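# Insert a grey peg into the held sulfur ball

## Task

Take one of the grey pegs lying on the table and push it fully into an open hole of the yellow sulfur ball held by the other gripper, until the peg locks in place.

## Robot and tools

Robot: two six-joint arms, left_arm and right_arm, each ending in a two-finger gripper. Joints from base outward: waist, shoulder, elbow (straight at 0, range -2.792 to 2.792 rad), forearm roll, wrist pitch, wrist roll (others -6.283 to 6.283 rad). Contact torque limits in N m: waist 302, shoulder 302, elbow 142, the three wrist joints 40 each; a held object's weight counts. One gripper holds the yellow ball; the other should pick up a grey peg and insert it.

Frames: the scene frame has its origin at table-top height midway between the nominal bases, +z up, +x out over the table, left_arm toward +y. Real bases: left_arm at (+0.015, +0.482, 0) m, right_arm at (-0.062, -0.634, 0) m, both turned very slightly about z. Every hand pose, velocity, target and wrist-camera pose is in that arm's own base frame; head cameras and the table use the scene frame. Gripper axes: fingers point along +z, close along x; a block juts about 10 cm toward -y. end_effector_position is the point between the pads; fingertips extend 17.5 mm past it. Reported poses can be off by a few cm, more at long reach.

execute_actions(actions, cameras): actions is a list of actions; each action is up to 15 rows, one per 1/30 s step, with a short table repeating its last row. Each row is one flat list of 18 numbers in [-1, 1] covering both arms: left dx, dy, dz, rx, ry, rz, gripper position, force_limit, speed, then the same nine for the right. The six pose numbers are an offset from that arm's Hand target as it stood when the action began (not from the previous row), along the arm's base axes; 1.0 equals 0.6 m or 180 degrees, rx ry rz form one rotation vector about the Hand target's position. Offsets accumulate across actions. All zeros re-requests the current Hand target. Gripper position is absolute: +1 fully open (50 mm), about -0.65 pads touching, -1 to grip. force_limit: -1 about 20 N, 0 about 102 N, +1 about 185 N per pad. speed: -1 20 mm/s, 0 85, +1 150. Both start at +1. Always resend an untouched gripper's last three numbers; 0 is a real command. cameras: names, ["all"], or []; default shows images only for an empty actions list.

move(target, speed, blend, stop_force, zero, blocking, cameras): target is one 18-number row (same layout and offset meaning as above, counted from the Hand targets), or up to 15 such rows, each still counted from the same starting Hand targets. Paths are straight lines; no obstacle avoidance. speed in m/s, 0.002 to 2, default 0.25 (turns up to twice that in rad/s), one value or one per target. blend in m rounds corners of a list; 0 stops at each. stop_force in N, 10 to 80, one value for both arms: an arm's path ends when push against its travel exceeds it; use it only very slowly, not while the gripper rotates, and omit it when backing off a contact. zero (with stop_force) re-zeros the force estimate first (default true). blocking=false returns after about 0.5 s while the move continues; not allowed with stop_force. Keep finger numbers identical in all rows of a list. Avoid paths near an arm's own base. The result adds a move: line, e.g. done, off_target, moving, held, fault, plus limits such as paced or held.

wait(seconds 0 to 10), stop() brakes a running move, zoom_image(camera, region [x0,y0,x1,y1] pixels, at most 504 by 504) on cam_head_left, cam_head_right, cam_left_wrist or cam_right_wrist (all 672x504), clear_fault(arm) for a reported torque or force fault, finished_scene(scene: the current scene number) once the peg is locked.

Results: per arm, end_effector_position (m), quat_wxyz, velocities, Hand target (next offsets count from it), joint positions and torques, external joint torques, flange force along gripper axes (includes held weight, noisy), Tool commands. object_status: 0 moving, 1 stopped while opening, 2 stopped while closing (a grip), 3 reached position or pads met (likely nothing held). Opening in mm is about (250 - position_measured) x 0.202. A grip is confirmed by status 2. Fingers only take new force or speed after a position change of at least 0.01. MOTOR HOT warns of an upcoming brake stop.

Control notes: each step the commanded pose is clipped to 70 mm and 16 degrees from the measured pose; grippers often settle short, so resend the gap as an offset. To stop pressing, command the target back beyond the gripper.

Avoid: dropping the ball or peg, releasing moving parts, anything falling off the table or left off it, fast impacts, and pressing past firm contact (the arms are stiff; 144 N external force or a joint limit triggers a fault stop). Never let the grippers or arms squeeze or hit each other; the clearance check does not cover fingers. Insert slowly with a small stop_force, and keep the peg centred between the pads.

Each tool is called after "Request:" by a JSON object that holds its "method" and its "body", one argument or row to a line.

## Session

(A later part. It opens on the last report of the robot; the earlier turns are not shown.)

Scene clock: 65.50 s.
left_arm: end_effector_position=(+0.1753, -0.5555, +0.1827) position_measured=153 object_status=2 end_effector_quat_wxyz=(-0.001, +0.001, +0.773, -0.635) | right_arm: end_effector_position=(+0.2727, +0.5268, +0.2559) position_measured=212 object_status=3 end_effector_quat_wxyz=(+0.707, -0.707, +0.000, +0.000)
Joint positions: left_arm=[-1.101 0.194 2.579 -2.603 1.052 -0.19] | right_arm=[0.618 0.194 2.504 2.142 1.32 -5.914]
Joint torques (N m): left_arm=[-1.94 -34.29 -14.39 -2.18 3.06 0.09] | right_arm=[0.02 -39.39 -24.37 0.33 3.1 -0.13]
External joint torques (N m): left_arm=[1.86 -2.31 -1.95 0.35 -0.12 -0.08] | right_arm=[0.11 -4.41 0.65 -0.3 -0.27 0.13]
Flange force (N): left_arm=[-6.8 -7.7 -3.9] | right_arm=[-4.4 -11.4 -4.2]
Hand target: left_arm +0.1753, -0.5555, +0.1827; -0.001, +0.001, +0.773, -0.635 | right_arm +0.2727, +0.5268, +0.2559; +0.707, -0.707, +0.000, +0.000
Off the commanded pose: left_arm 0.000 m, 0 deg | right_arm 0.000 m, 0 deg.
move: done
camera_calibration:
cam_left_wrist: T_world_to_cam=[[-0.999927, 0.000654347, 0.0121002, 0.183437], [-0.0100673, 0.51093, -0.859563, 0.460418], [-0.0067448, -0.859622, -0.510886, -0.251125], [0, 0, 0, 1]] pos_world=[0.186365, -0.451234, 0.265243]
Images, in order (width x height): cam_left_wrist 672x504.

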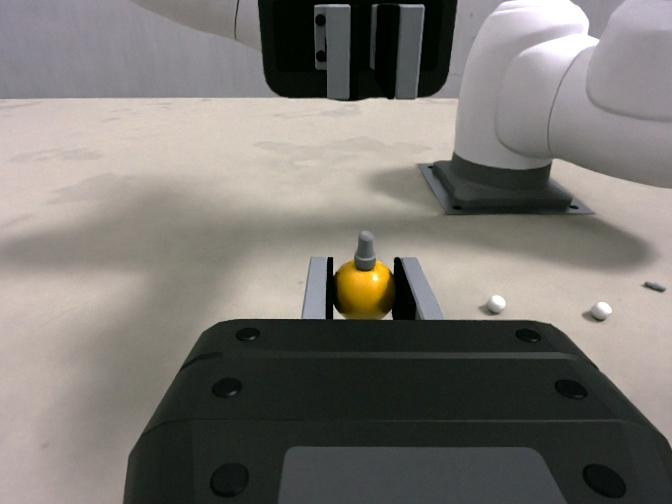

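Request:
{"method": "move", "body": {
  "target": [
    [0,0,0,0,0,0,-1,1,1,0,-0.1447,0.0735,0,0,0,-0.7,-0.5,-0.7],
    [0,0,0,0,0,0,-1,1,1,-0.0878,-0.178,0.0735,-0.5,0,0,-0.7,-0.5,-0.7],
    [0,0,0,0,0,0,-1,1,1,-0.0378,-0.178,0.1068,-0.385,0.385,-0.385,-0.7,-0.5,-0.7]
  ],
  "speed": [0.3,0.45,0.45],
  "blend": [0.03,0.02,0],
  "cameras": ["cam_head_left","cam_left_wrist"]
}}

Request:
{"method": "zoom_image", "body": {
  "camera": "cam_head_left",
  "region": [250, 450, 330, 504]
}}

Request:
{"method": "zoom_image", "body": {
  "camera": "cam_left_wrist",
  "region": [326, 220, 406, 300]
}}

Scene clock: 72.93 s.
left_arm: end_effector_position=(+0.1753, -0.5555, +0.1827) position_measured=153 object_status=2 end_effector_quat_wxyz=(-0.001, +0.001, +0.773, -0.635) | right_arm: end_effector_position=(+0.2501, +0.4200, +0.3200) position_measured=251 object_status=3 end_effector_quat_wxyz=(+0.000, +0.707, -0.707, +0.000)
Joint positions: left_arm=[-1.101 0.194 2.579 -2.603 1.052 -0.19] | right_arm=[0.963 -0.077 1.939 0 1.281 -2.178]
Joint torques (N m): left_arm=[-1.68 -33.89 -14.38 -2.14 3.09 0.06] | right_arm=[0 -28.34 -41.78 4.31 0.19 -0.06]
External joint torques (N m): left_arm=[1.61 -2.67 -1.93 0.3 -0.14 -0.06] | right_arm=[-0.15 -4.73 0.16 -0.23 -0.24 0.06]
Flange force (N): left_arm=[-5.7 -8.6 -4.0] | right_arm=[7.0 4.0 -1.7]
Hand target: left_arm +0.1753, -0.5555, +0.1827; -0.001, +0.001, +0.773, -0.635 | right_arm +0.2501, +0.4200, +0.3200; +0.000, +0.707, -0.707, +0.000
Off the commanded pose: left_arm 0.000 m, 0 deg | right_arm 0.000 m, 0 deg.
move: done
Images, in order (width x height): cam_head_left 672x504, cam_left_wrist 672x504.

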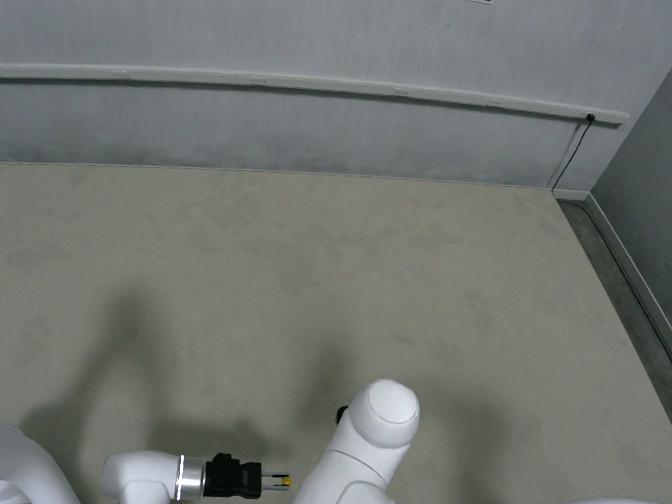

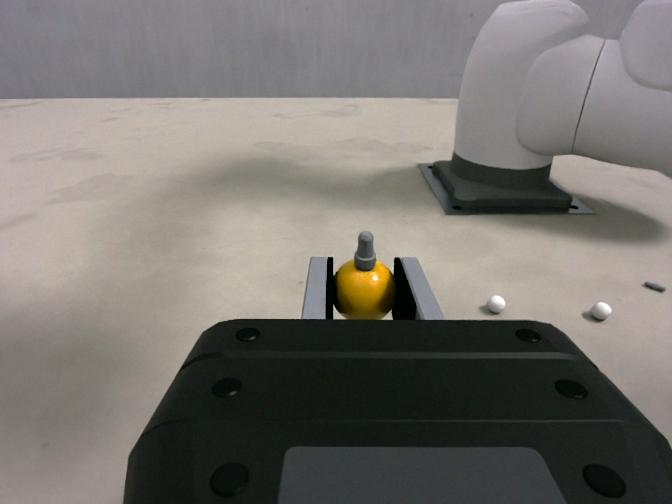

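Scaled by 6.300 from the camera's 672x504 image, which has a finer 960x720 frame.

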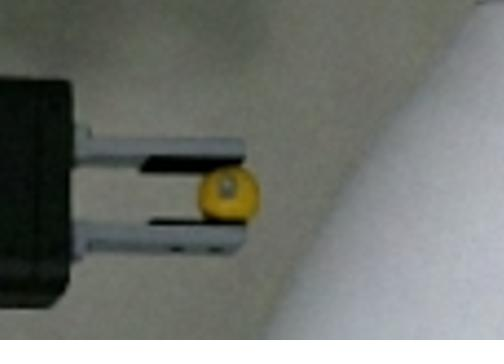

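Scaled by 6.300 from the camera's 672x504 image, which has a finer 960x720 frame.

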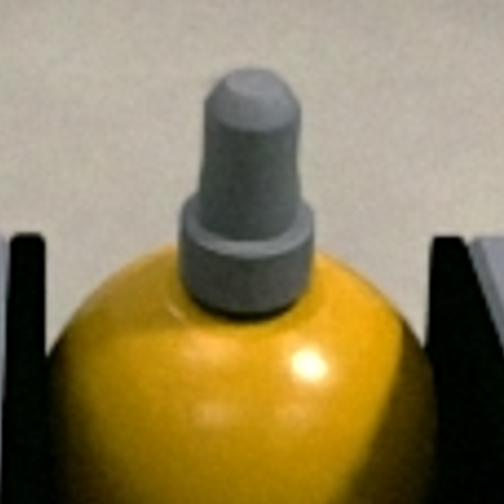

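Request:
{"method": "move", "body": {
  "target": [0,0,0,0,0,0,-1,1,1,0.0298,0.2033,-0.0917,0,0,-0.5,-0.7,-0.5,-0.7],
  "speed": 0.35,
  "cameras": ["all"]
}}

Request:
{"method": "zoom_image", "body": {
  "camera": "cam_right_wrist",
  "region": [286, 170, 446, 330]
}}

Request:
{"method": "zoom_image", "body": {
  "camera": "cam_left_wrist",
  "region": [286, 140, 446, 300]
}}

Scene clock: 76.17 s.
left_arm: end_effector_position=(+0.1753, -0.5555, +0.1827) position_measured=153 object_status=2 end_effector_quat_wxyz=(-0.001, +0.001, +0.773, -0.635) | right_arm: end_effector_position=(+0.2679, +0.5420, +0.2650) position_measured=251 object_status=3 end_effector_quat_wxyz=(+0.000, +0.000, +1.000, +0.000)
Joint positions: left_arm=[-1.101 0.194 2.579 -2.603 1.052 -0.19] | right_arm=[1.054 0.139 1.819 0 1.184 -0.516]
Joint torques (N m): left_arm=[-1.76 -34.38 -14.32 -2.11 3.07 0.1] | right_arm=[-0.15 -50.27 -40.62 4.25 0.34 -0.25]
External joint torques (N m): left_arm=[1.74 -2.31 -2.01 0.28 -0.12 -0.09] | right_arm=[0.28 -4.65 0.37 -0.26 -0.29 0.25]
Flange force (N): left_arm=[-6.3 -7.7 -3.5] | right_arm=[4.3 -6.7 -2.0]
Hand target: left_arm +0.1753, -0.5555, +0.1827; -0.001, +0.001, +0.773, -0.635 | right_arm +0.2679, +0.5420, +0.2650; +0.000, +0.000, +1.000, +0.000
Off the commanded pose: left_arm 0.000 m, 0 deg | right_arm 0.000 m, 0 deg.
move: done
camera_calibration:
cam_right_wrist: T_world_to_cam=[[-0.999823, -0.0172724, 0.00745399, 0.285895], [-0.0138822, 0.944822, 0.32729, -0.572512], [-0.0126958, 0.327128, -0.944895, 0.20434], [0, 0, 0, 1]] pos_world=[0.280491, 0.479015, 0.378326]

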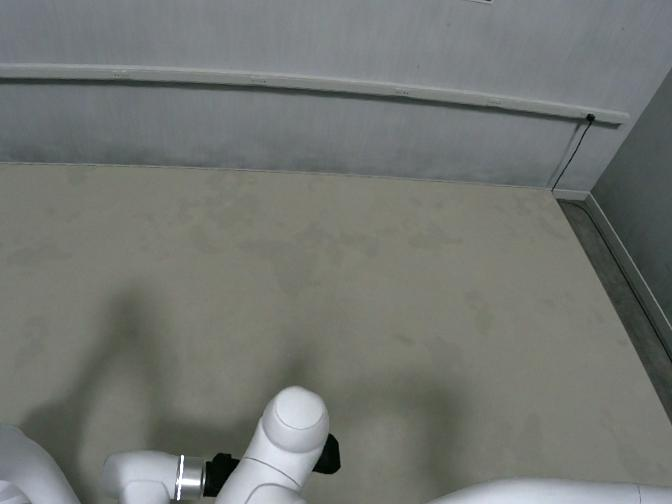

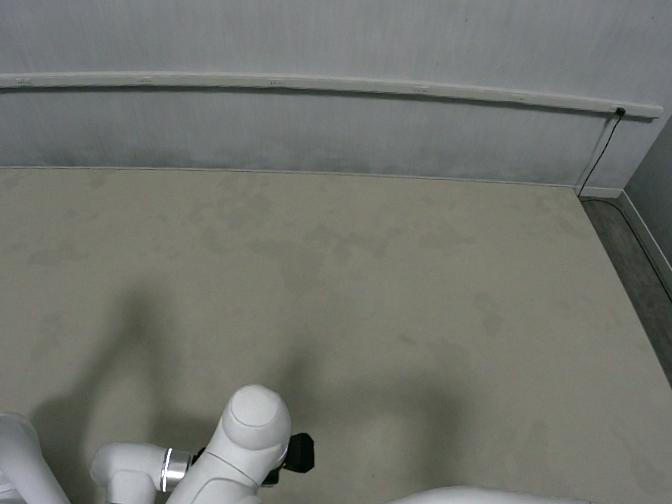

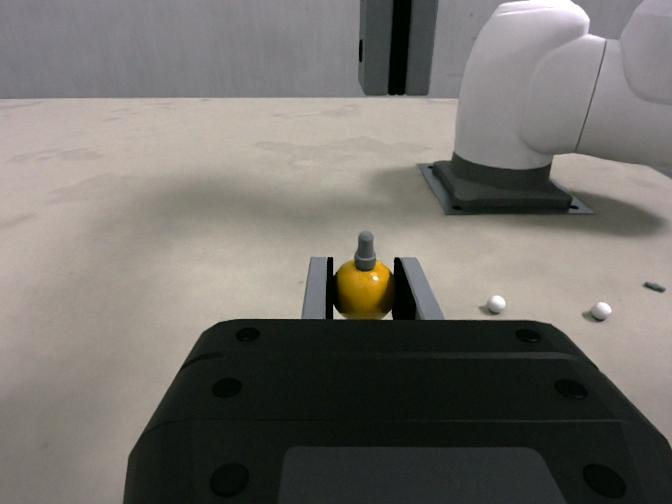

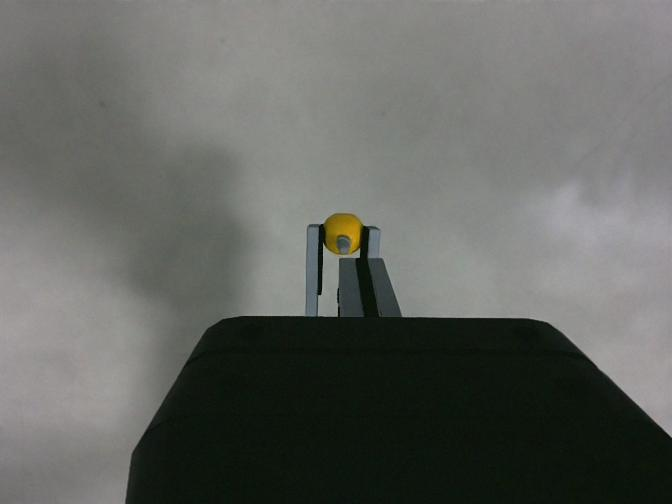

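Scaled by 3.150 from the camera's 672x504 image, which has a finer 960x720 frame.

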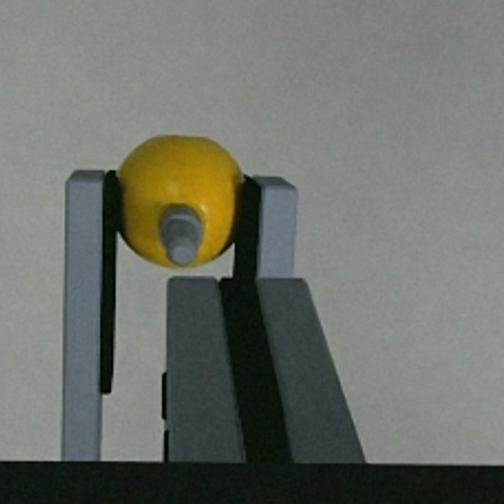

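Scaled by 3.150 from the camera's 672x504 image, which has a finer 960x720 frame.

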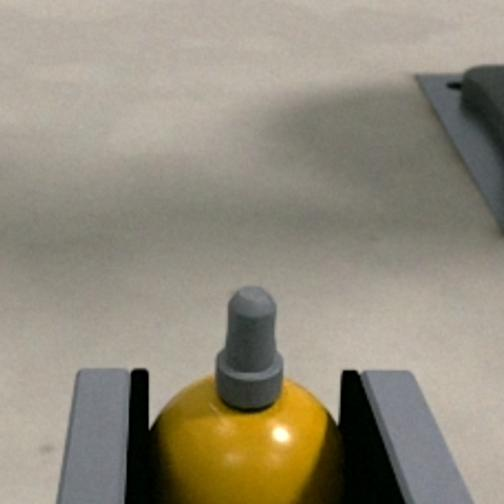

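Request:
{"method": "move", "body": {
  "target": [
    [0,0,0,0,0,0,-1,1,1,0,0,-0.0617,0,0,0,-0.7,-0.5,-0.7],
    [0,0,0,0,0,0,-1,1,1,0,0,-0.0792,0,0,0,-0.7,-0.5,-0.7]
  ],
  "speed": [0.05,0.005],
  "stop_force": 40,
  "cameras": ["cam_left_wrist","cam_right_wrist"]
}}

Request:
{"method": "zoom_image", "body": {
  "camera": "cam_left_wrist",
  "region": [326, 220, 406, 300]
}}

Scene clock: 80.00 s.
left_arm: end_effector_position=(+0.1753, -0.5554, +0.1826) position_measured=153 object_status=2 end_effector_quat_wxyz=(-0.001, +0.001, +0.773, -0.635) | right_arm: end_effector_position=(+0.2680, +0.5421, +0.2201) position_measured=251 object_status=3 end_effector_quat_wxyz=(+0.000, +0.000, +1.000, +0.000)
Joint positions: left_arm=[-1.101 0.194 2.579 -2.603 1.052 -0.19] | right_arm=[1.054 0.17 1.87 0 1.101 -0.516]
Joint torques (N m): left_arm=[-4.53 -58.85 -33.33 -3.11 16.9 0.2] | right_arm=[-1.78 -24.3 -18.66 3.21 -0.25 -0.12]
External joint torques (N m): left_arm=[4.56 22.07 17.01 1.28 -13.96 -0.2] | right_arm=[1.7 -32.07 -20.04 0.62 0.3 0.12]
Flange force (N): left_arm=[-11.1 29.2 3.0] | right_arm=[7.8 -9.0 -46.7]
Hand target: left_arm +0.1753, -0.5555, +0.1827; -0.001, +0.001, +0.773, -0.635 | right_arm +0.2680, +0.5421, +0.2201; +0.000, +0.000, +1.000, +0.000 (not the last commanded pose)
Off the commanded pose: left_arm 0.000 m, 0 deg | right_arm 0.003 m, 0 deg.
move: contact (right_arm); path passed 1 of 2 targets
camera_calibration:
cam_left_wrist: T_world_to_cam=[[-0.999927, 0.000653601, 0.0121002, 0.183437], [-0.0100671, 0.511004, -0.85952, 0.46044], [-0.00674501, -0.859578, -0.510959, -0.251085], [0, 0, 0, 1]] pos_world=[0.186365, -0.451234, 0.265243]
cam_right_wrist: T_world_to_cam=[[-0.999826, -0.0172085, 0.00725981, 0.286265], [-0.0138814, 0.94472, 0.327586, -0.557867], [-0.0124957, 0.327428, -0.944794, 0.16168], [0, 0, 0, 1]] pos_world=[0.280491, 0.479016, 0.333425]
Images, in order (width x height): cam_left_wrist 672x504, cam_right_wrist 672x504.

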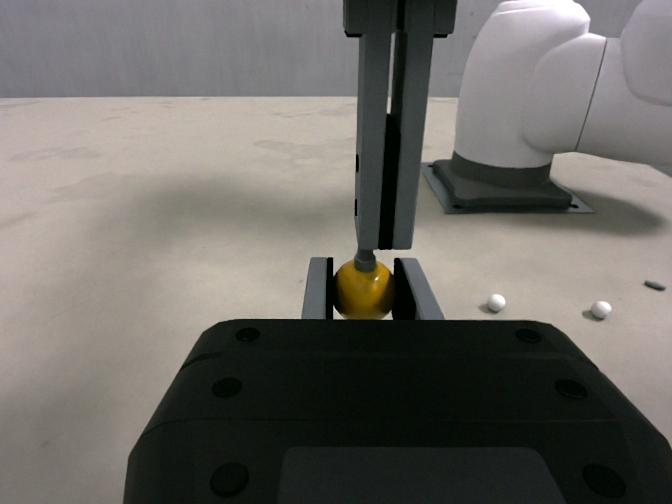

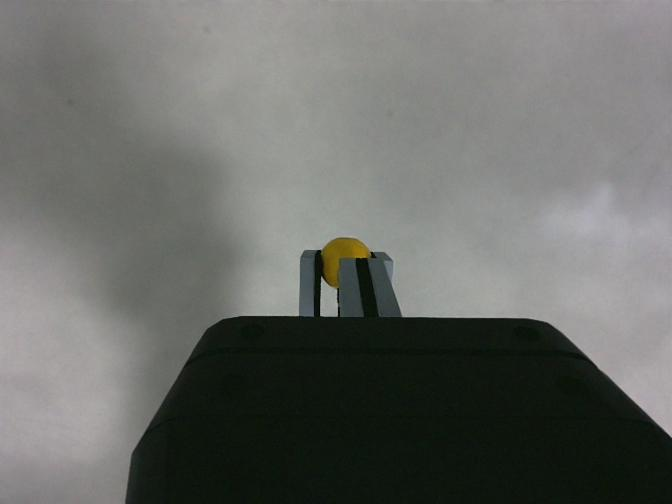

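Scaled by 6.300 from the camera's 672x504 image, which has a finer 960x720 frame.

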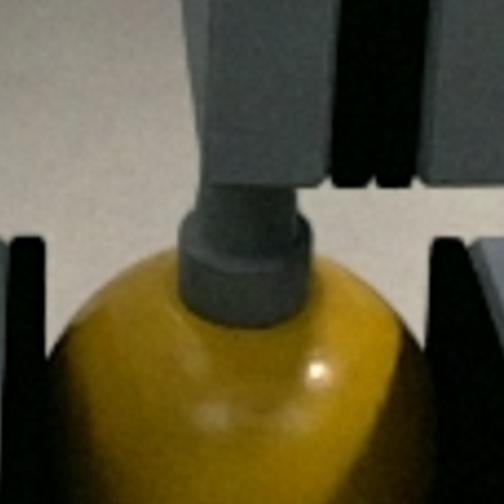

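Request:
{"method": "move", "body": {
  "target": [0,0,0,0,0,0,-1,1,1,0,0,-0.0075,0,0,0,-0.7,-0.5,-0.7],
  "speed": 0.004,
  "stop_force": 75,
  "zero": false,
  "cameras": ["cam_left_wrist"]
}}

Request:
{"method": "zoom_image", "body": {
  "camera": "cam_left_wrist",
  "region": [326, 220, 406, 300]
}}

Scene clock: 81.27 s.
left_arm: end_effector_position=(+0.1753, -0.5555, +0.1827) position_measured=153 object_status=2 end_effector_quat_wxyz=(-0.001, +0.001, +0.773, -0.635) | right_arm: end_effector_position=(+0.2680, +0.5421, +0.2191) position_measured=251 object_status=3 end_effector_quat_wxyz=(+0.000, +0.000, +1.000, +0.000)
Joint positions: left_arm=[-1.101 0.194 2.579 -2.603 1.052 -0.19] | right_arm=[1.054 0.171 1.871 0 1.099 -0.516]
Joint torques (N m): left_arm=[-6.09 -78.19 -47.96 -3.98 27.49 0.27] | right_arm=[-3.73 -2.82 -2.71 2.59 -0.57 -0.16]
External joint torques (N m): left_arm=[6.17 41.62 31.86 2.16 -24.56 -0.27] | right_arm=[3.62 -53.86 -35.97 1.24 0.63 0.16]
Flange force (N): left_arm=[-13.8 59.7 9.4] | right_arm=[12.2 -10.5 -81.3]
Hand target: left_arm +0.1753, -0.5555, +0.1827; -0.001, +0.001, +0.773, -0.635 | right_arm +0.2680, +0.5421, +0.2191; +0.000, +0.000, +1.000, +0.000 (not the last commanded pose)
Off the commanded pose: left_arm 0.000 m, 0 deg | right_arm 0.004 m, 0 deg.
move: contact (right_arm)
camera_calibration:
cam_left_wrist: T_world_to_cam=[[-0.999928, 0.000704732, 0.0120149, 0.183483], [-0.00996765, 0.511004, -0.85952, 0.460422], [-0.0067454, -0.859578, -0.51096, -0.251085], [0, 0, 0, 1]] pos_world=[0.186365, -0.451234, 0.265243]
Images, in order (width x height): cam_left_wrist 672x504.

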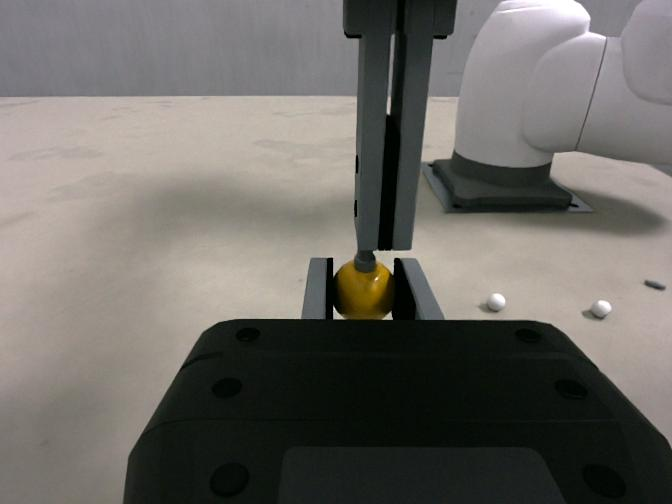

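Scaled by 6.300 from the camera's 672x504 image, which has a finer 960x720 frame.

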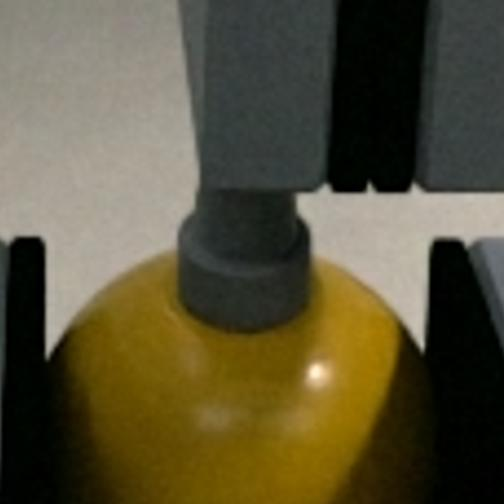

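Request:
{"method": "move", "body": {
  "target": [0,0,0,0,0,0,-1,1,1,0,0,-0.0022,0,0,0,-0.7,-0.5,-0.7],
  "speed": 0.004,
  "stop_force": 25,
  "cameras": ["cam_left_wrist"]
}}

Request:
{"method": "zoom_image", "body": {
  "camera": "cam_left_wrist",
  "region": [326, 220, 406, 300]
}}

Scene clock: 82.70 s.
left_arm: end_effector_position=(+0.1753, -0.5554, +0.1826) position_measured=153 object_status=2 end_effector_quat_wxyz=(-0.001, +0.001, +0.773, -0.634) | right_arm: end_effector_position=(+0.2681, +0.5422, +0.2180) position_measured=251 object_status=3 end_effector_quat_wxyz=(+0.000, +0.000, +1.000, +0.001)
Joint positions: left_arm=[-1.101 0.194 2.579 -2.603 1.052 -0.19] | right_arm=[1.054 0.172 1.872 0 1.096 -0.516]
Joint torques (N m): left_arm=[-7.72 -94.98 -60.18 -4.69 36.63 0.32] | right_arm=[-5.7 15.67 11.5 1.93 -0.67 -0.17]
External joint torques (N m): left_arm=[7.77 58.38 43.85 2.85 -33.7 -0.32] | right_arm=[5.8 -72.5 -50.18 1.9 0.72 0.17]
Flange force (N): left_arm=[-17.2 85.4 15.8] | right_arm=[16.2 -10.5 -111.1]
Hand target: left_arm +0.1753, -0.5555, +0.1827; -0.001, +0.001, +0.773, -0.635 | right_arm +0.2681, +0.5422, +0.2180; +0.000, +0.000, +1.000, +0.001
Off the commanded pose: left_arm 0.000 m, 0 deg | right_arm 0.000 m, 0 deg.
move: contact (right_arm)
camera_calibration:
cam_left_wrist: T_world_to_cam=[[-0.999927, 0.000650708, 0.0121008, 0.183437], [-0.0100676, 0.511195, -0.859406, 0.46041], [-0.00674508, -0.859464, -0.511151, -0.251034], [0, 0, 0, 1]] pos_world=[0.186365, -0.451234, 0.265143]
Images, in order (width x height): cam_left_wrist 672x504.

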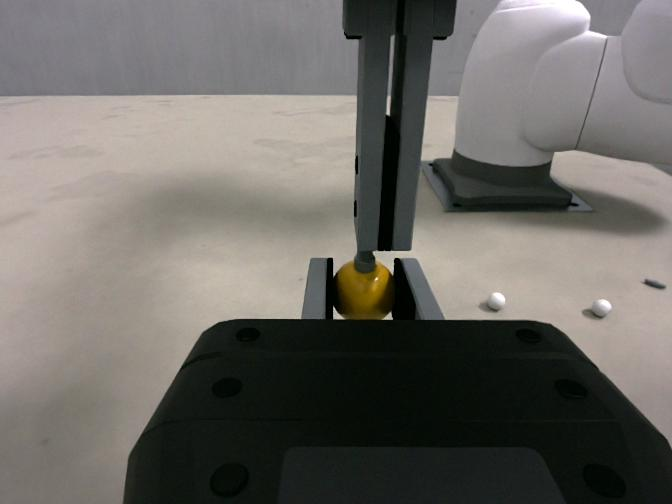

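Scaled by 6.300 from the camera's 672x504 image, which has a finer 960x720 frame.

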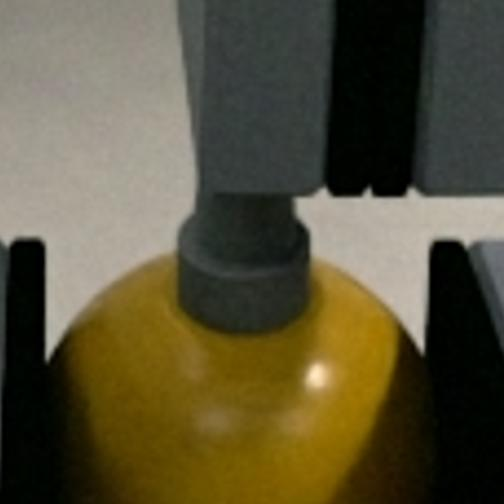

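Request:
{"method": "move", "body": {
  "target": [0,0,0,0,0,0,-1,1,1,0,0,0.03,0,0,0,-0.7,-0.5,-0.7],
  "speed": 0.03,
  "cameras": ["cam_left_wrist","cam_right_wrist"]
}}

Request:
{"method": "zoom_image", "body": {
  "camera": "cam_left_wrist",
  "region": [326, 220, 406, 300]
}}

Request:
{"method": "zoom_image", "body": {
  "camera": "cam_right_wrist",
  "region": [306, 210, 406, 310]
}}

Scene clock: 84.00 s.
left_arm: end_effector_position=(+0.1753, -0.5555, +0.1827) position_measured=153 object_status=2 end_effector_quat_wxyz=(-0.001, +0.001, +0.773, -0.635) | right_arm: end_effector_position=(+0.2680, +0.5422, +0.2360) position_measured=251 object_status=3 end_effector_quat_wxyz=(+0.000, +0.000, +1.000, +0.001)
Joint positions: left_arm=[-1.101 0.194 2.579 -2.603 1.052 -0.19] | right_arm=[1.054 0.159 1.853 0 1.13 -0.516]
Joint torques (N m): left_arm=[-1.58 -34.01 -14.52 -2.14 3.09 0.11] | right_arm=[0.31 -51.41 -39.39 4.12 0.48 -0.19]
External joint torques (N m): left_arm=[1.57 -2.82 -1.64 0.33 -0.13 -0.11] | right_arm=[-0.27 -4.48 0.17 -0.23 -0.42 0.19]
Flange force (N): left_arm=[-5.4 -8.9 -4.6] | right_arm=[3.1 -6.6 -2.3]
Hand target: left_arm +0.1753, -0.5555, +0.1827; -0.001, +0.001, +0.773, -0.635 | right_arm +0.2681, +0.5422, +0.2360; +0.000, +0.000, +1.000, +0.001
Off the commanded pose: left_arm 0.000 m, 0 deg | right_arm 0.000 m, 0 deg.
move: done
camera_calibration:
cam_left_wrist: T_world_to_cam=[[-0.999928, 0.000706863, 0.0120143, 0.183484], [-0.00996695, 0.510887, -0.85959, 0.460387], [-0.00674554, -0.859648, -0.510842, -0.251148], [0, 0, 0, 1]] pos_world=[0.186365, -0.451234, 0.265243]
cam_right_wrist: T_world_to_cam=[[-0.999828, -0.0172071, 0.00693604, 0.286266], [-0.0139812, 0.944585, 0.32797, -0.56318], [-0.0121951, 0.327816, -0.944663, 0.176257], [0, 0, 0, 1]] pos_world=[0.280492, 0.479117, 0.349224]
Images, in order (width x height): cam_left_wrist 672x504, cam_right_wrist 672x504.

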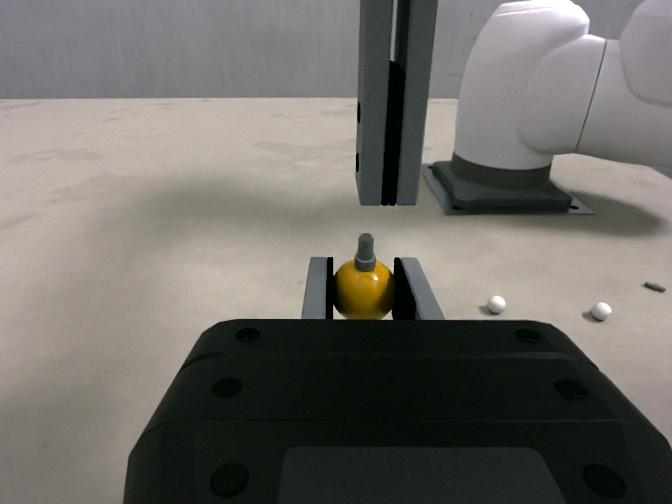

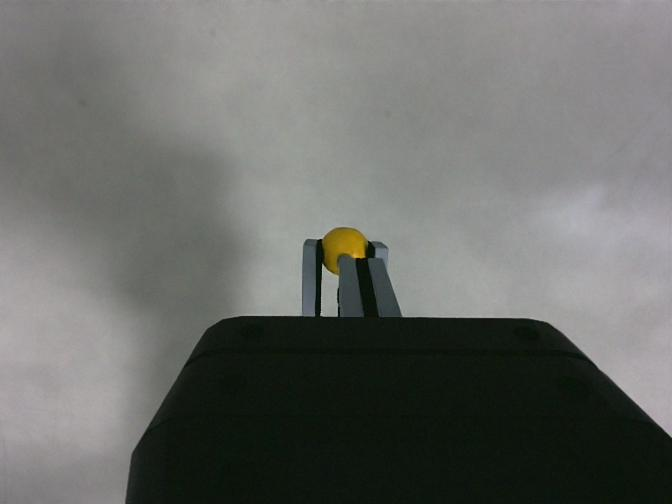

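Scaled by 6.300 from the camera's 672x504 image, which has a finer 960x720 frame.

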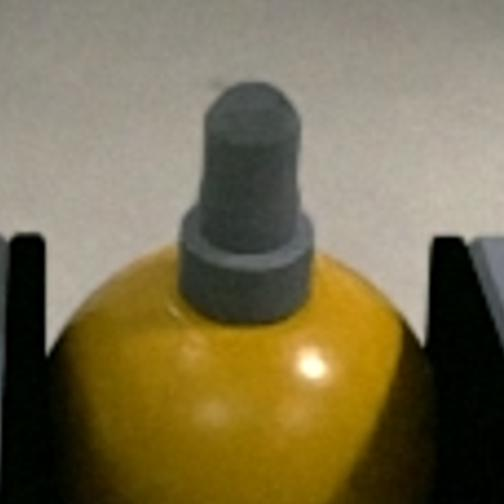

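Scaled by 5.040 from the camera's 672x504 image, which has a finer 960x720 frame.

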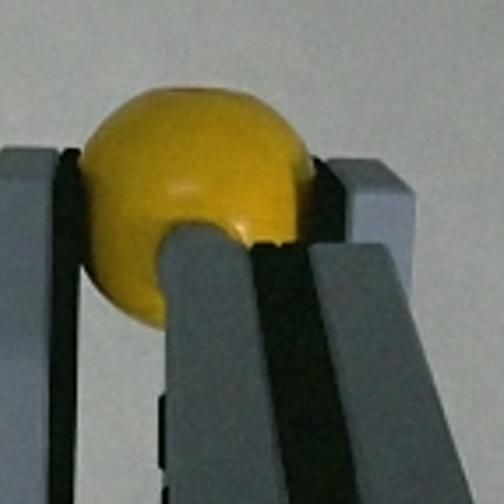

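Request:
{"method": "move", "body": {
  "target": [
    [0,0,0,0,0,0,-1,1,1,0.0082,0,0,0,0,0,-0.25,-0.5,-0.7],
    [0,0,0,0,0,0,-1,1,1,0.0082,0,-0.0317,0,0,0,-0.25,-0.5,-0.7]
  ],
  "speed": [0.03,0.02],
  "cameras": ["cam_left_wrist","cam_right_wrist"]
}}

Request:
{"method": "zoom_image", "body": {
  "camera": "cam_left_wrist",
  "region": [326, 220, 406, 300]
}}

Request:
{"method": "zoom_image", "body": {
  "camera": "cam_right_wrist",
  "region": [306, 210, 406, 310]
}}

Scene clock: 86.90 s.
left_arm: end_effector_position=(+0.1753, -0.5555, +0.1827) position_measured=153 object_status=2 end_effector_quat_wxyz=(-0.001, +0.001, +0.773, -0.635) | right_arm: end_effector_position=(+0.2730, +0.5422, +0.2170) position_measured=189 object_status=3 end_effector_quat_wxyz=(+0.000, +0.000, +1.000, +0.001)
Joint positions: left_arm=[-1.101 0.194 2.579 -2.603 1.052 -0.19] | right_arm=[1.047 0.176 1.869 0 1.095 -0.523]
Joint torques (N m): left_arm=[-1.86 -33.83 -14.19 -2.15 3.11 0.06] | right_arm=[0.19 -51.76 -38.83 4.09 0.22 -0.11]
External joint torques (N m): left_arm=[1.82 -2.95 -2.1 0.32 -0.16 -0.06] | right_arm=[-0.08 -6.02 -0.09 -0.24 -0.17 0.11]
Flange force (N): left_arm=[-6.4 -9.5 -4.5] | right_arm=[4.1 -8.0 -4.4]
Hand target: left_arm +0.1753, -0.5555, +0.1827; -0.001, +0.001, +0.773, -0.635 | right_arm +0.2730, +0.5422, +0.2170; +0.000, +0.000, +1.000, +0.001
Off the commanded pose: left_arm 0.000 m, 0 deg | right_arm 0.000 m, 0 deg.
move: done
camera_calibration:
cam_right_wrist: T_world_to_cam=[[-0.999828, -0.017207, 0.00693441, 0.291297], [-0.0139804, 0.944554, 0.328059, -0.556928], [-0.0121948, 0.327906, -0.944632, 0.15841], [0, 0, 0, 1]] pos_world=[0.285392, 0.479117, 0.330324]
Images, in order (width x height): cam_left_wrist 672x504, cam_right_wrist 672x504.

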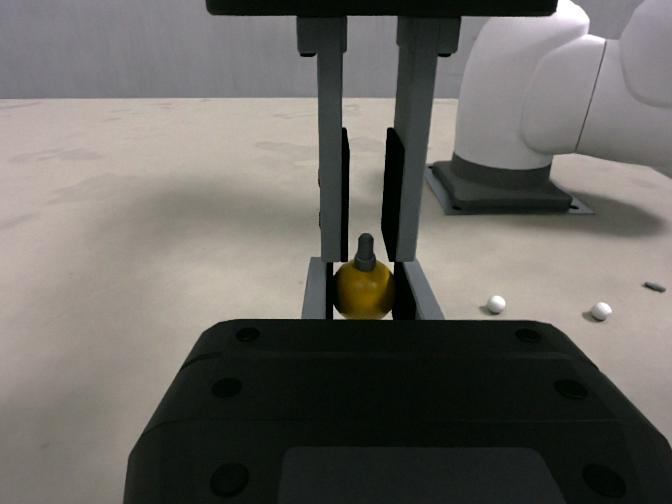

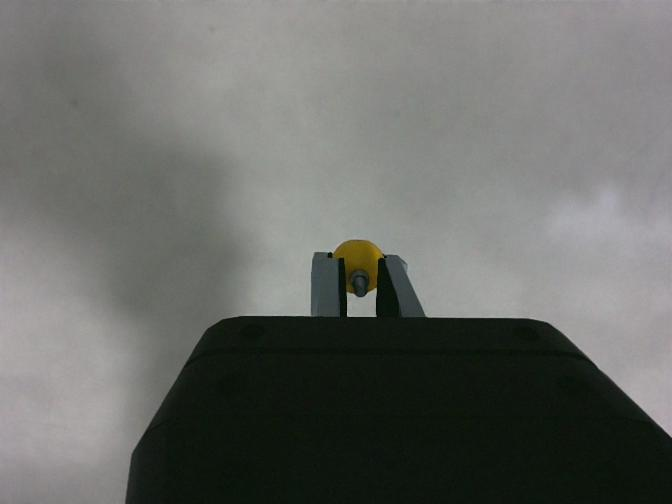

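Scaled by 6.300 from the camera's 672x504 image, which has a finer 960x720 frame.

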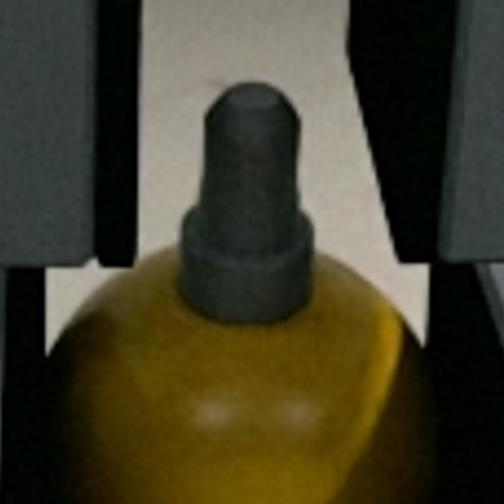

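Scaled by 5.040 from the camera's 672x504 image, which has a finer 960x720 frame.

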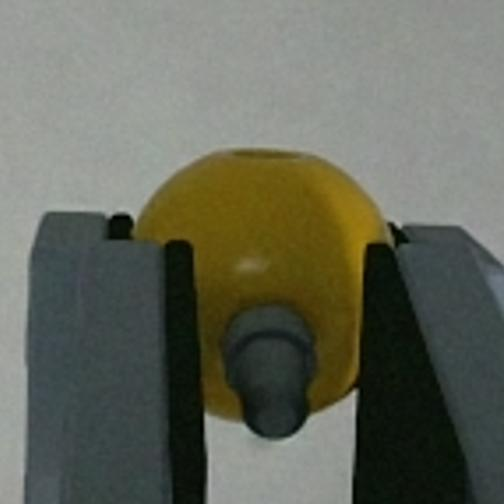

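Request:
{"method": "move", "body": {
  "target": [0,0,0,0,0,0,-1,1,1,0,0,0,0,0,0,-1,-0.6,-0.9],
  "cameras": ["cam_left_wrist","cam_right_wrist"]
}}

Request:
{"method": "zoom_image", "body": {
  "camera": "cam_left_wrist",
  "region": [326, 220, 406, 300]
}}

Request:
{"method": "move", "body": {
  "target": [0,0,0,0,0,0,-1,1,1,0,0,0.0022,0,0,0,-1,-0.6,-0.9],
  "cameras": ["cam_left_wrist","cam_right_wrist"],
  "speed": 0.005,
  "stop_force": 20
}}

Request:
{"method": "zoom_image", "body": {
  "camera": "cam_left_wrist",
  "region": [326, 220, 406, 300]
}}

Scene clock: 87.90 s.
left_arm: end_effector_position=(+0.1753, -0.5555, +0.1827) position_measured=153 object_status=2 end_effector_quat_wxyz=(-0.001, +0.001, +0.773, -0.635) | right_arm: end_effector_position=(+0.2730, +0.5422, +0.2170) position_measured=235 object_status=2 end_effector_quat_wxyz=(+0.000, +0.000, +1.000, +0.001)
Joint positions: left_arm=[-1.101 0.194 2.579 -2.603 1.052 -0.19] | right_arm=[1.047 0.176 1.869 0 1.095 -0.523]
Joint torques (N m): left_arm=[-2.15 -34 -14.33 -1.98 3.1 0.14] | right_arm=[0.02 -52.21 -38.99 3.85 0.27 -0.1]
External joint torques (N m): left_arm=[2.19 -2.68 -1.94 0.15 -0.15 -0.14] | right_arm=[-0.11 -5.01 0.28 -0.02 -0.22 0.1]
Flange force (N): left_arm=[-6.9 -8.6 -4.6] | right_arm=[3.6 -7.2 -3.2]
Hand target: left_arm +0.1753, -0.5555, +0.1827; -0.001, +0.001, +0.773, -0.635 | right_arm +0.2730, +0.5422, +0.2170; +0.000, +0.000, +1.000, +0.001
Off the commanded pose: left_arm 0.000 m, 0 deg | right_arm 0.000 m, 0 deg.
move: done
camera_calibration:
cam_left_wrist: T_world_to_cam=[[-0.999927, 0.000654424, 0.0121001, 0.183437], [-0.0100671, 0.51093, -0.859563, 0.460418], [-0.0067448, -0.859622, -0.510886, -0.251125], [0, 0, 0, 1]] pos_world=[0.186365, -0.451234, 0.265243]
cam_right_wrist: T_world_to_cam=[[-0.999828, -0.0172071, 0.00693604, 0.291296], [-0.0139812, 0.944585, 0.32797, -0.556913], [-0.0121951, 0.327816, -0.944663, 0.158463], [0, 0, 0, 1]] pos_world=[0.285392, 0.479117, 0.330324]
Images, in order (width x height): cam_left_wrist 672x504, cam_right_wrist 672x504.

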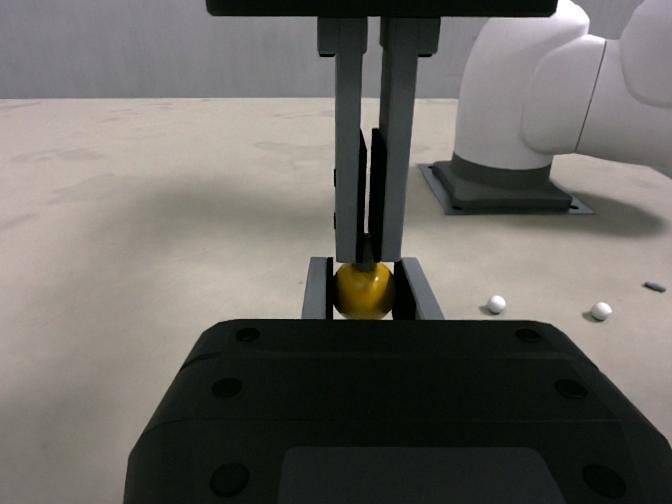

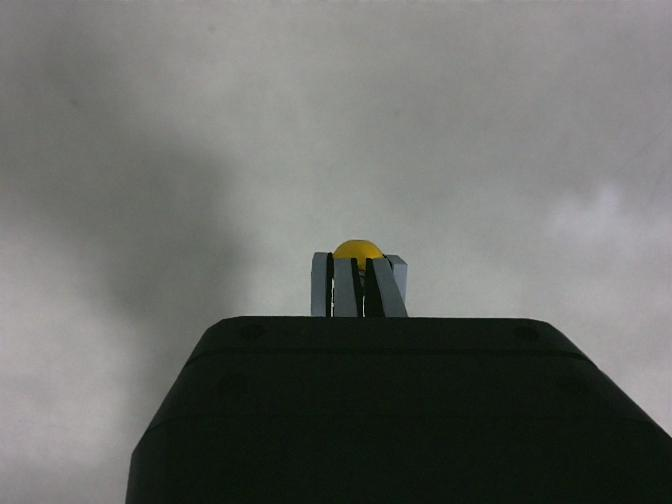

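Scaled by 6.300 from the camera's 672x504 image, which has a finer 960x720 frame.

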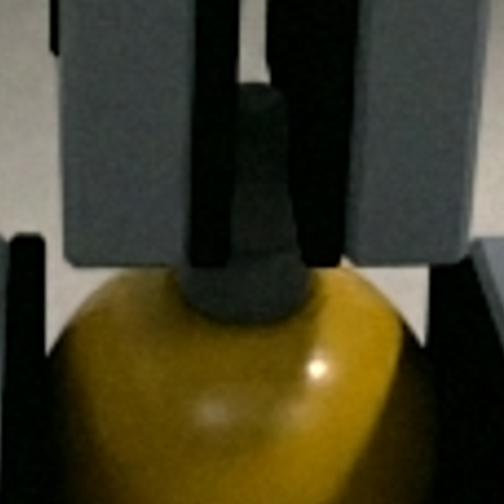

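Scene clock: 89.00 s.
left_arm: end_effector_position=(+0.1753, -0.5555, +0.1827) position_measured=153 object_status=2 end_effector_quat_wxyz=(-0.001, +0.001, +0.773, -0.635) | right_arm: end_effector_position=(+0.2730, +0.5422, +0.2183) position_measured=235 object_status=2 end_effector_quat_wxyz=(+0.000, +0.000, +1.000, +0.001)
Joint positions: left_arm=[-1.101 0.194 2.579 -2.603 1.052 -0.19] | right_arm=[1.047 0.175 1.868 0 1.098 -0.523]
Joint torques (N m): left_arm=[-2.05 -32.47 -12.79 -1.85 2.12 0.11] | right_arm=[-0.22 -54.47 -40.83 3.95 0.2 -0.15]
External joint torques (N m): left_arm=[2.03 -4.2 -3.47 0.02 0.83 -0.11] | right_arm=[0 -2.48 2.18 -0.13 -0.14 0.15]
Flange force (N): left_arm=[-6.8 -10.7 -4.5] | right_arm=[3.7 -6.8 0.7]
Hand target: left_arm +0.1753, -0.5555, +0.1827; -0.001, +0.001, +0.773, -0.635 | right_arm +0.2730, +0.5422, +0.2183; +0.000, +0.000, +1.000, +0.001
Off the commanded pose: left_arm 0.000 m, 0 deg | right_arm 0.000 m, 0 deg.
move: done
camera_calibration:
cam_left_wrist: T_world_to_cam=[[-0.999928, 0.000705835, 0.0120143, 0.183483], [-0.00996716, 0.510931, -0.859564, 0.4604], [-0.00674519, -0.859622, -0.510887, -0.251124], [0, 0, 0, 1]] pos_world=[0.186365, -0.451234, 0.265243]
cam_right_wrist: T_world_to_cam=[[-0.999828, -0.017207, 0.00693441, 0.291288], [-0.0139804, 0.944554, 0.328059, -0.557354], [-0.0121948, 0.327906, -0.944632, 0.159638], [0, 0, 0, 1]] pos_world=[0.285392, 0.479117, 0.331624]
Images, in order (width x height): cam_left_wrist 672x504, cam_right_wrist 672x504.

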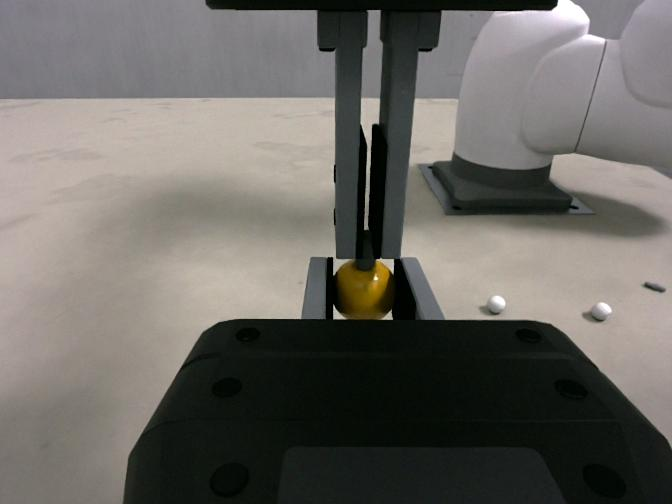

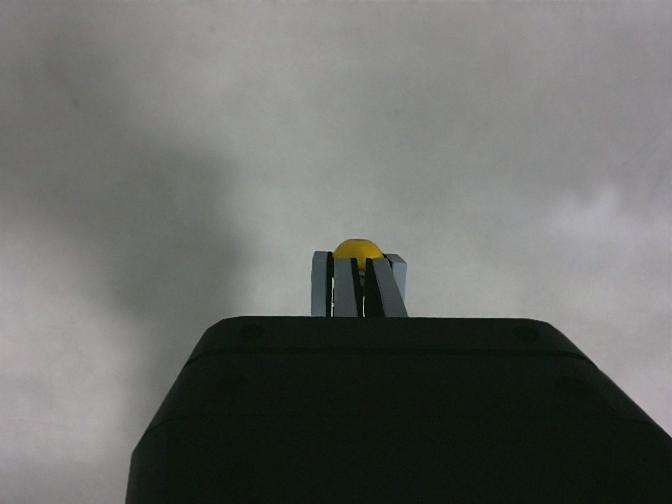

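Scaled by 6.300 from the camera's 672x504 image, which has a finer 960x720 frame.

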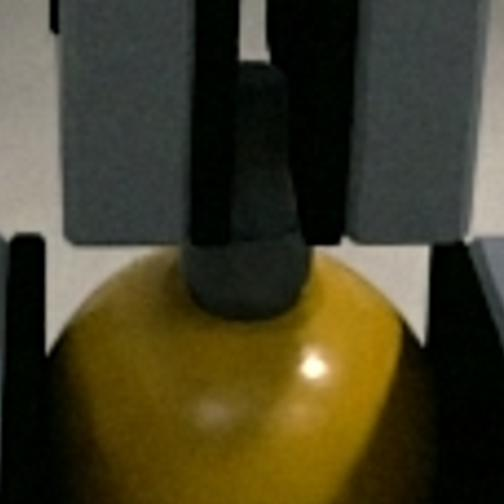

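Request:
{"method": "move", "body": {
  "target": [0,0,0,0,0,0,-1,1,1,0,0,0,0,0,0,-0.25,-0.6,-0.9],
  "cameras": ["cam_left_wrist"]
}}

Request:
{"method": "zoom_image", "body": {
  "camera": "cam_left_wrist",
  "region": [326, 220, 406, 300]
}}

Scene clock: 94.60 s.
left_arm: end_effector_position=(+0.1753, -0.5555, +0.1827) position_measured=153 object_status=2 end_effector_quat_wxyz=(-0.001, +0.001, +0.773, -0.635) | right_arm: end_effector_position=(+0.2730, +0.5422, +0.2184) position_measured=189 object_status=3 end_effector_quat_wxyz=(+0.000, +0.000, +1.000, +0.001)
Joint positions: left_arm=[-1.101 0.194 2.579 -2.603 1.052 -0.19] | right_arm=[1.047 0.175 1.868 0 1.098 -0.523]
Joint torques (N m): left_arm=[-1.81 -34.06 -14.4 -2.18 3.07 0.08] | right_arm=[-0.35 -52.2 -38.88 4.12 0.37 -0.08]
External joint torques (N m): left_arm=[1.75 -2.5 -1.83 0.36 -0.13 -0.08] | right_arm=[0.45 -4.99 0.19 -0.29 -0.31 0.08]
Flange force (N): left_arm=[-6.3 -8.1 -4.2] | right_arm=[4.3 -6.7 -3.1]
Hand target: left_arm +0.1753, -0.5555, +0.1827; -0.001, +0.001, +0.773, -0.635 | right_arm +0.2730, +0.5422, +0.2183; +0.000, +0.000, +1.000, +0.001
Off the commanded pose: left_arm 0.000 m, 0 deg | right_arm 0.000 m, 0 deg.
move: done
camera_calibration:
cam_left_wrist: T_world_to_cam=[[-0.999927, 0.000654424, 0.0121001, 0.183437], [-0.0100671, 0.51093, -0.859563, 0.460418], [-0.0067448, -0.859622, -0.510886, -0.251125], [0, 0, 0, 1]] pos_world=[0.186365, -0.451234, 0.265243]
Images, in order (width x height): cam_left_wrist 672x504.

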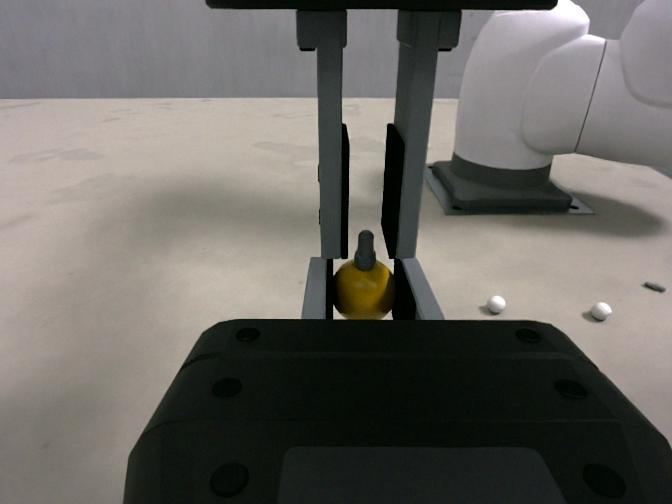

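Scaled by 6.300 from the camera's 672x504 image, which has a finer 960x720 frame.

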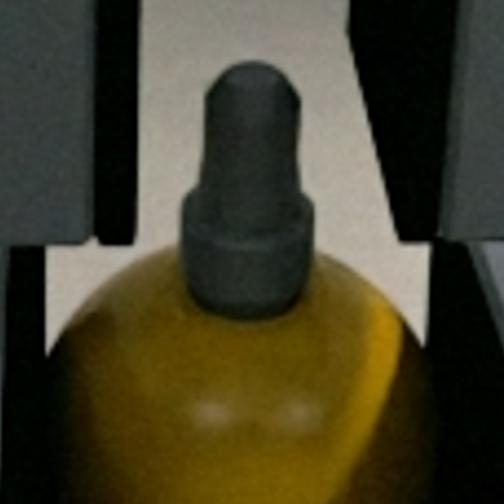

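Request:
{"method": "move", "body": {
  "target": [
    [0,0,0,0,0,0,-1,1,1,0,0,0.03,0,0,0,-0.25,-0.6,-0.9],
    [0,0,0,0,0,0,-1,1,1,-0.0079,0,0.03,0,0,0,-0.7,-0.5,-0.7],
    [0,0,0,0,0,0,-1,1,1,-0.0079,0,0.0095,0,0,0,-0.7,-0.5,-0.7]
  ],
  "speed": [0.05,0.05,0.03],
  "cameras": ["cam_left_wrist"]
}}

Request:
{"method": "zoom_image", "body": {
  "camera": "cam_left_wrist",
  "region": [326, 220, 406, 300]
}}

Scene clock: 98.83 s.
left_arm: end_effector_position=(+0.1753, -0.5555, +0.1827) position_measured=153 object_status=2 end_effector_quat_wxyz=(-0.001, +0.001, +0.773, -0.635) | right_arm: end_effector_position=(+0.2682, +0.5422, +0.2241) position_measured=251 object_status=3 end_effector_quat_wxyz=(+0.000, +0.000, +1.000, +0.001)
Joint positions: left_arm=[-1.101 0.194 2.579 -2.603 1.052 -0.19] | right_arm=[1.054 0.167 1.866 0 1.108 -0.517]
Joint torques (N m): left_arm=[-1.76 -34.22 -14.42 -2.12 3.11 0.06] | right_arm=[0.31 -52.18 -39.48 4.07 0.14 -0.09]
External joint torques (N m): left_arm=[1.78 -2.4 -1.76 0.3 -0.17 -0.06] | right_arm=[-0.08 -4.43 0.42 -0.19 -0.09 0.09]
Flange force (N): left_arm=[-6.1 -7.8 -4.1] | right_arm=[3.3 -6.7 -2.7]
Hand target: left_arm +0.1753, -0.5555, +0.1827; -0.001, +0.001, +0.773, -0.635 | right_arm +0.2682, +0.5422, +0.2240; +0.000, +0.000, +1.000, +0.001
Off the commanded pose: left_arm 0.000 m, 0 deg | right_arm 0.000 m, 0 deg.
move: done
camera_calibration:
cam_left_wrist: T_world_to_cam=[[-0.999927, 0.000654424, 0.0121001, 0.183437], [-0.0100671, 0.51093, -0.859563, 0.460418], [-0.0067448, -0.859622, -0.510886, -0.251125], [0, 0, 0, 1]] pos_world=[0.186365, -0.451234, 0.265243]
Images, in order (width x height): cam_left_wrist 672x504.

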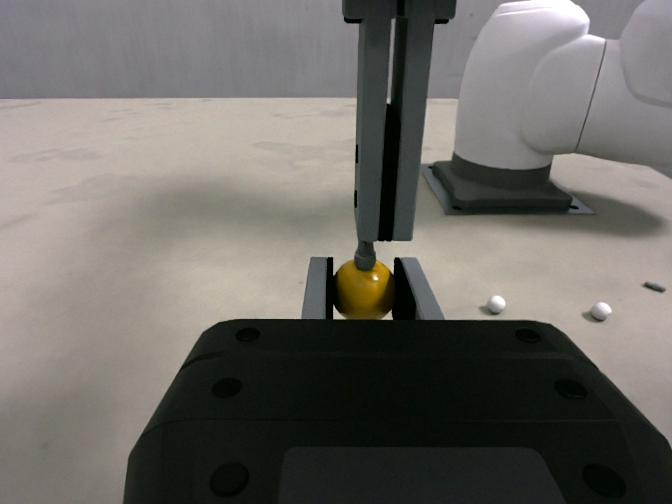

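Scaled by 6.300 from the camera's 672x504 image, which has a finer 960x720 frame.

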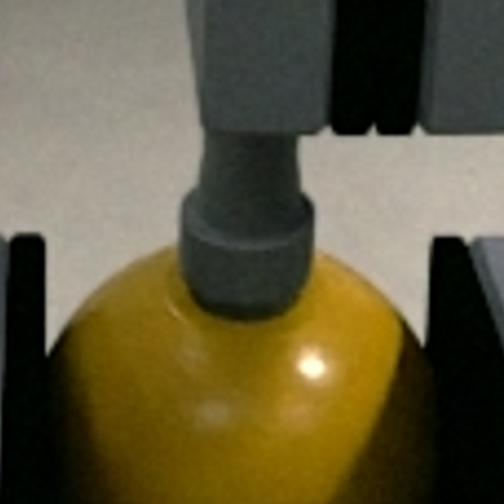

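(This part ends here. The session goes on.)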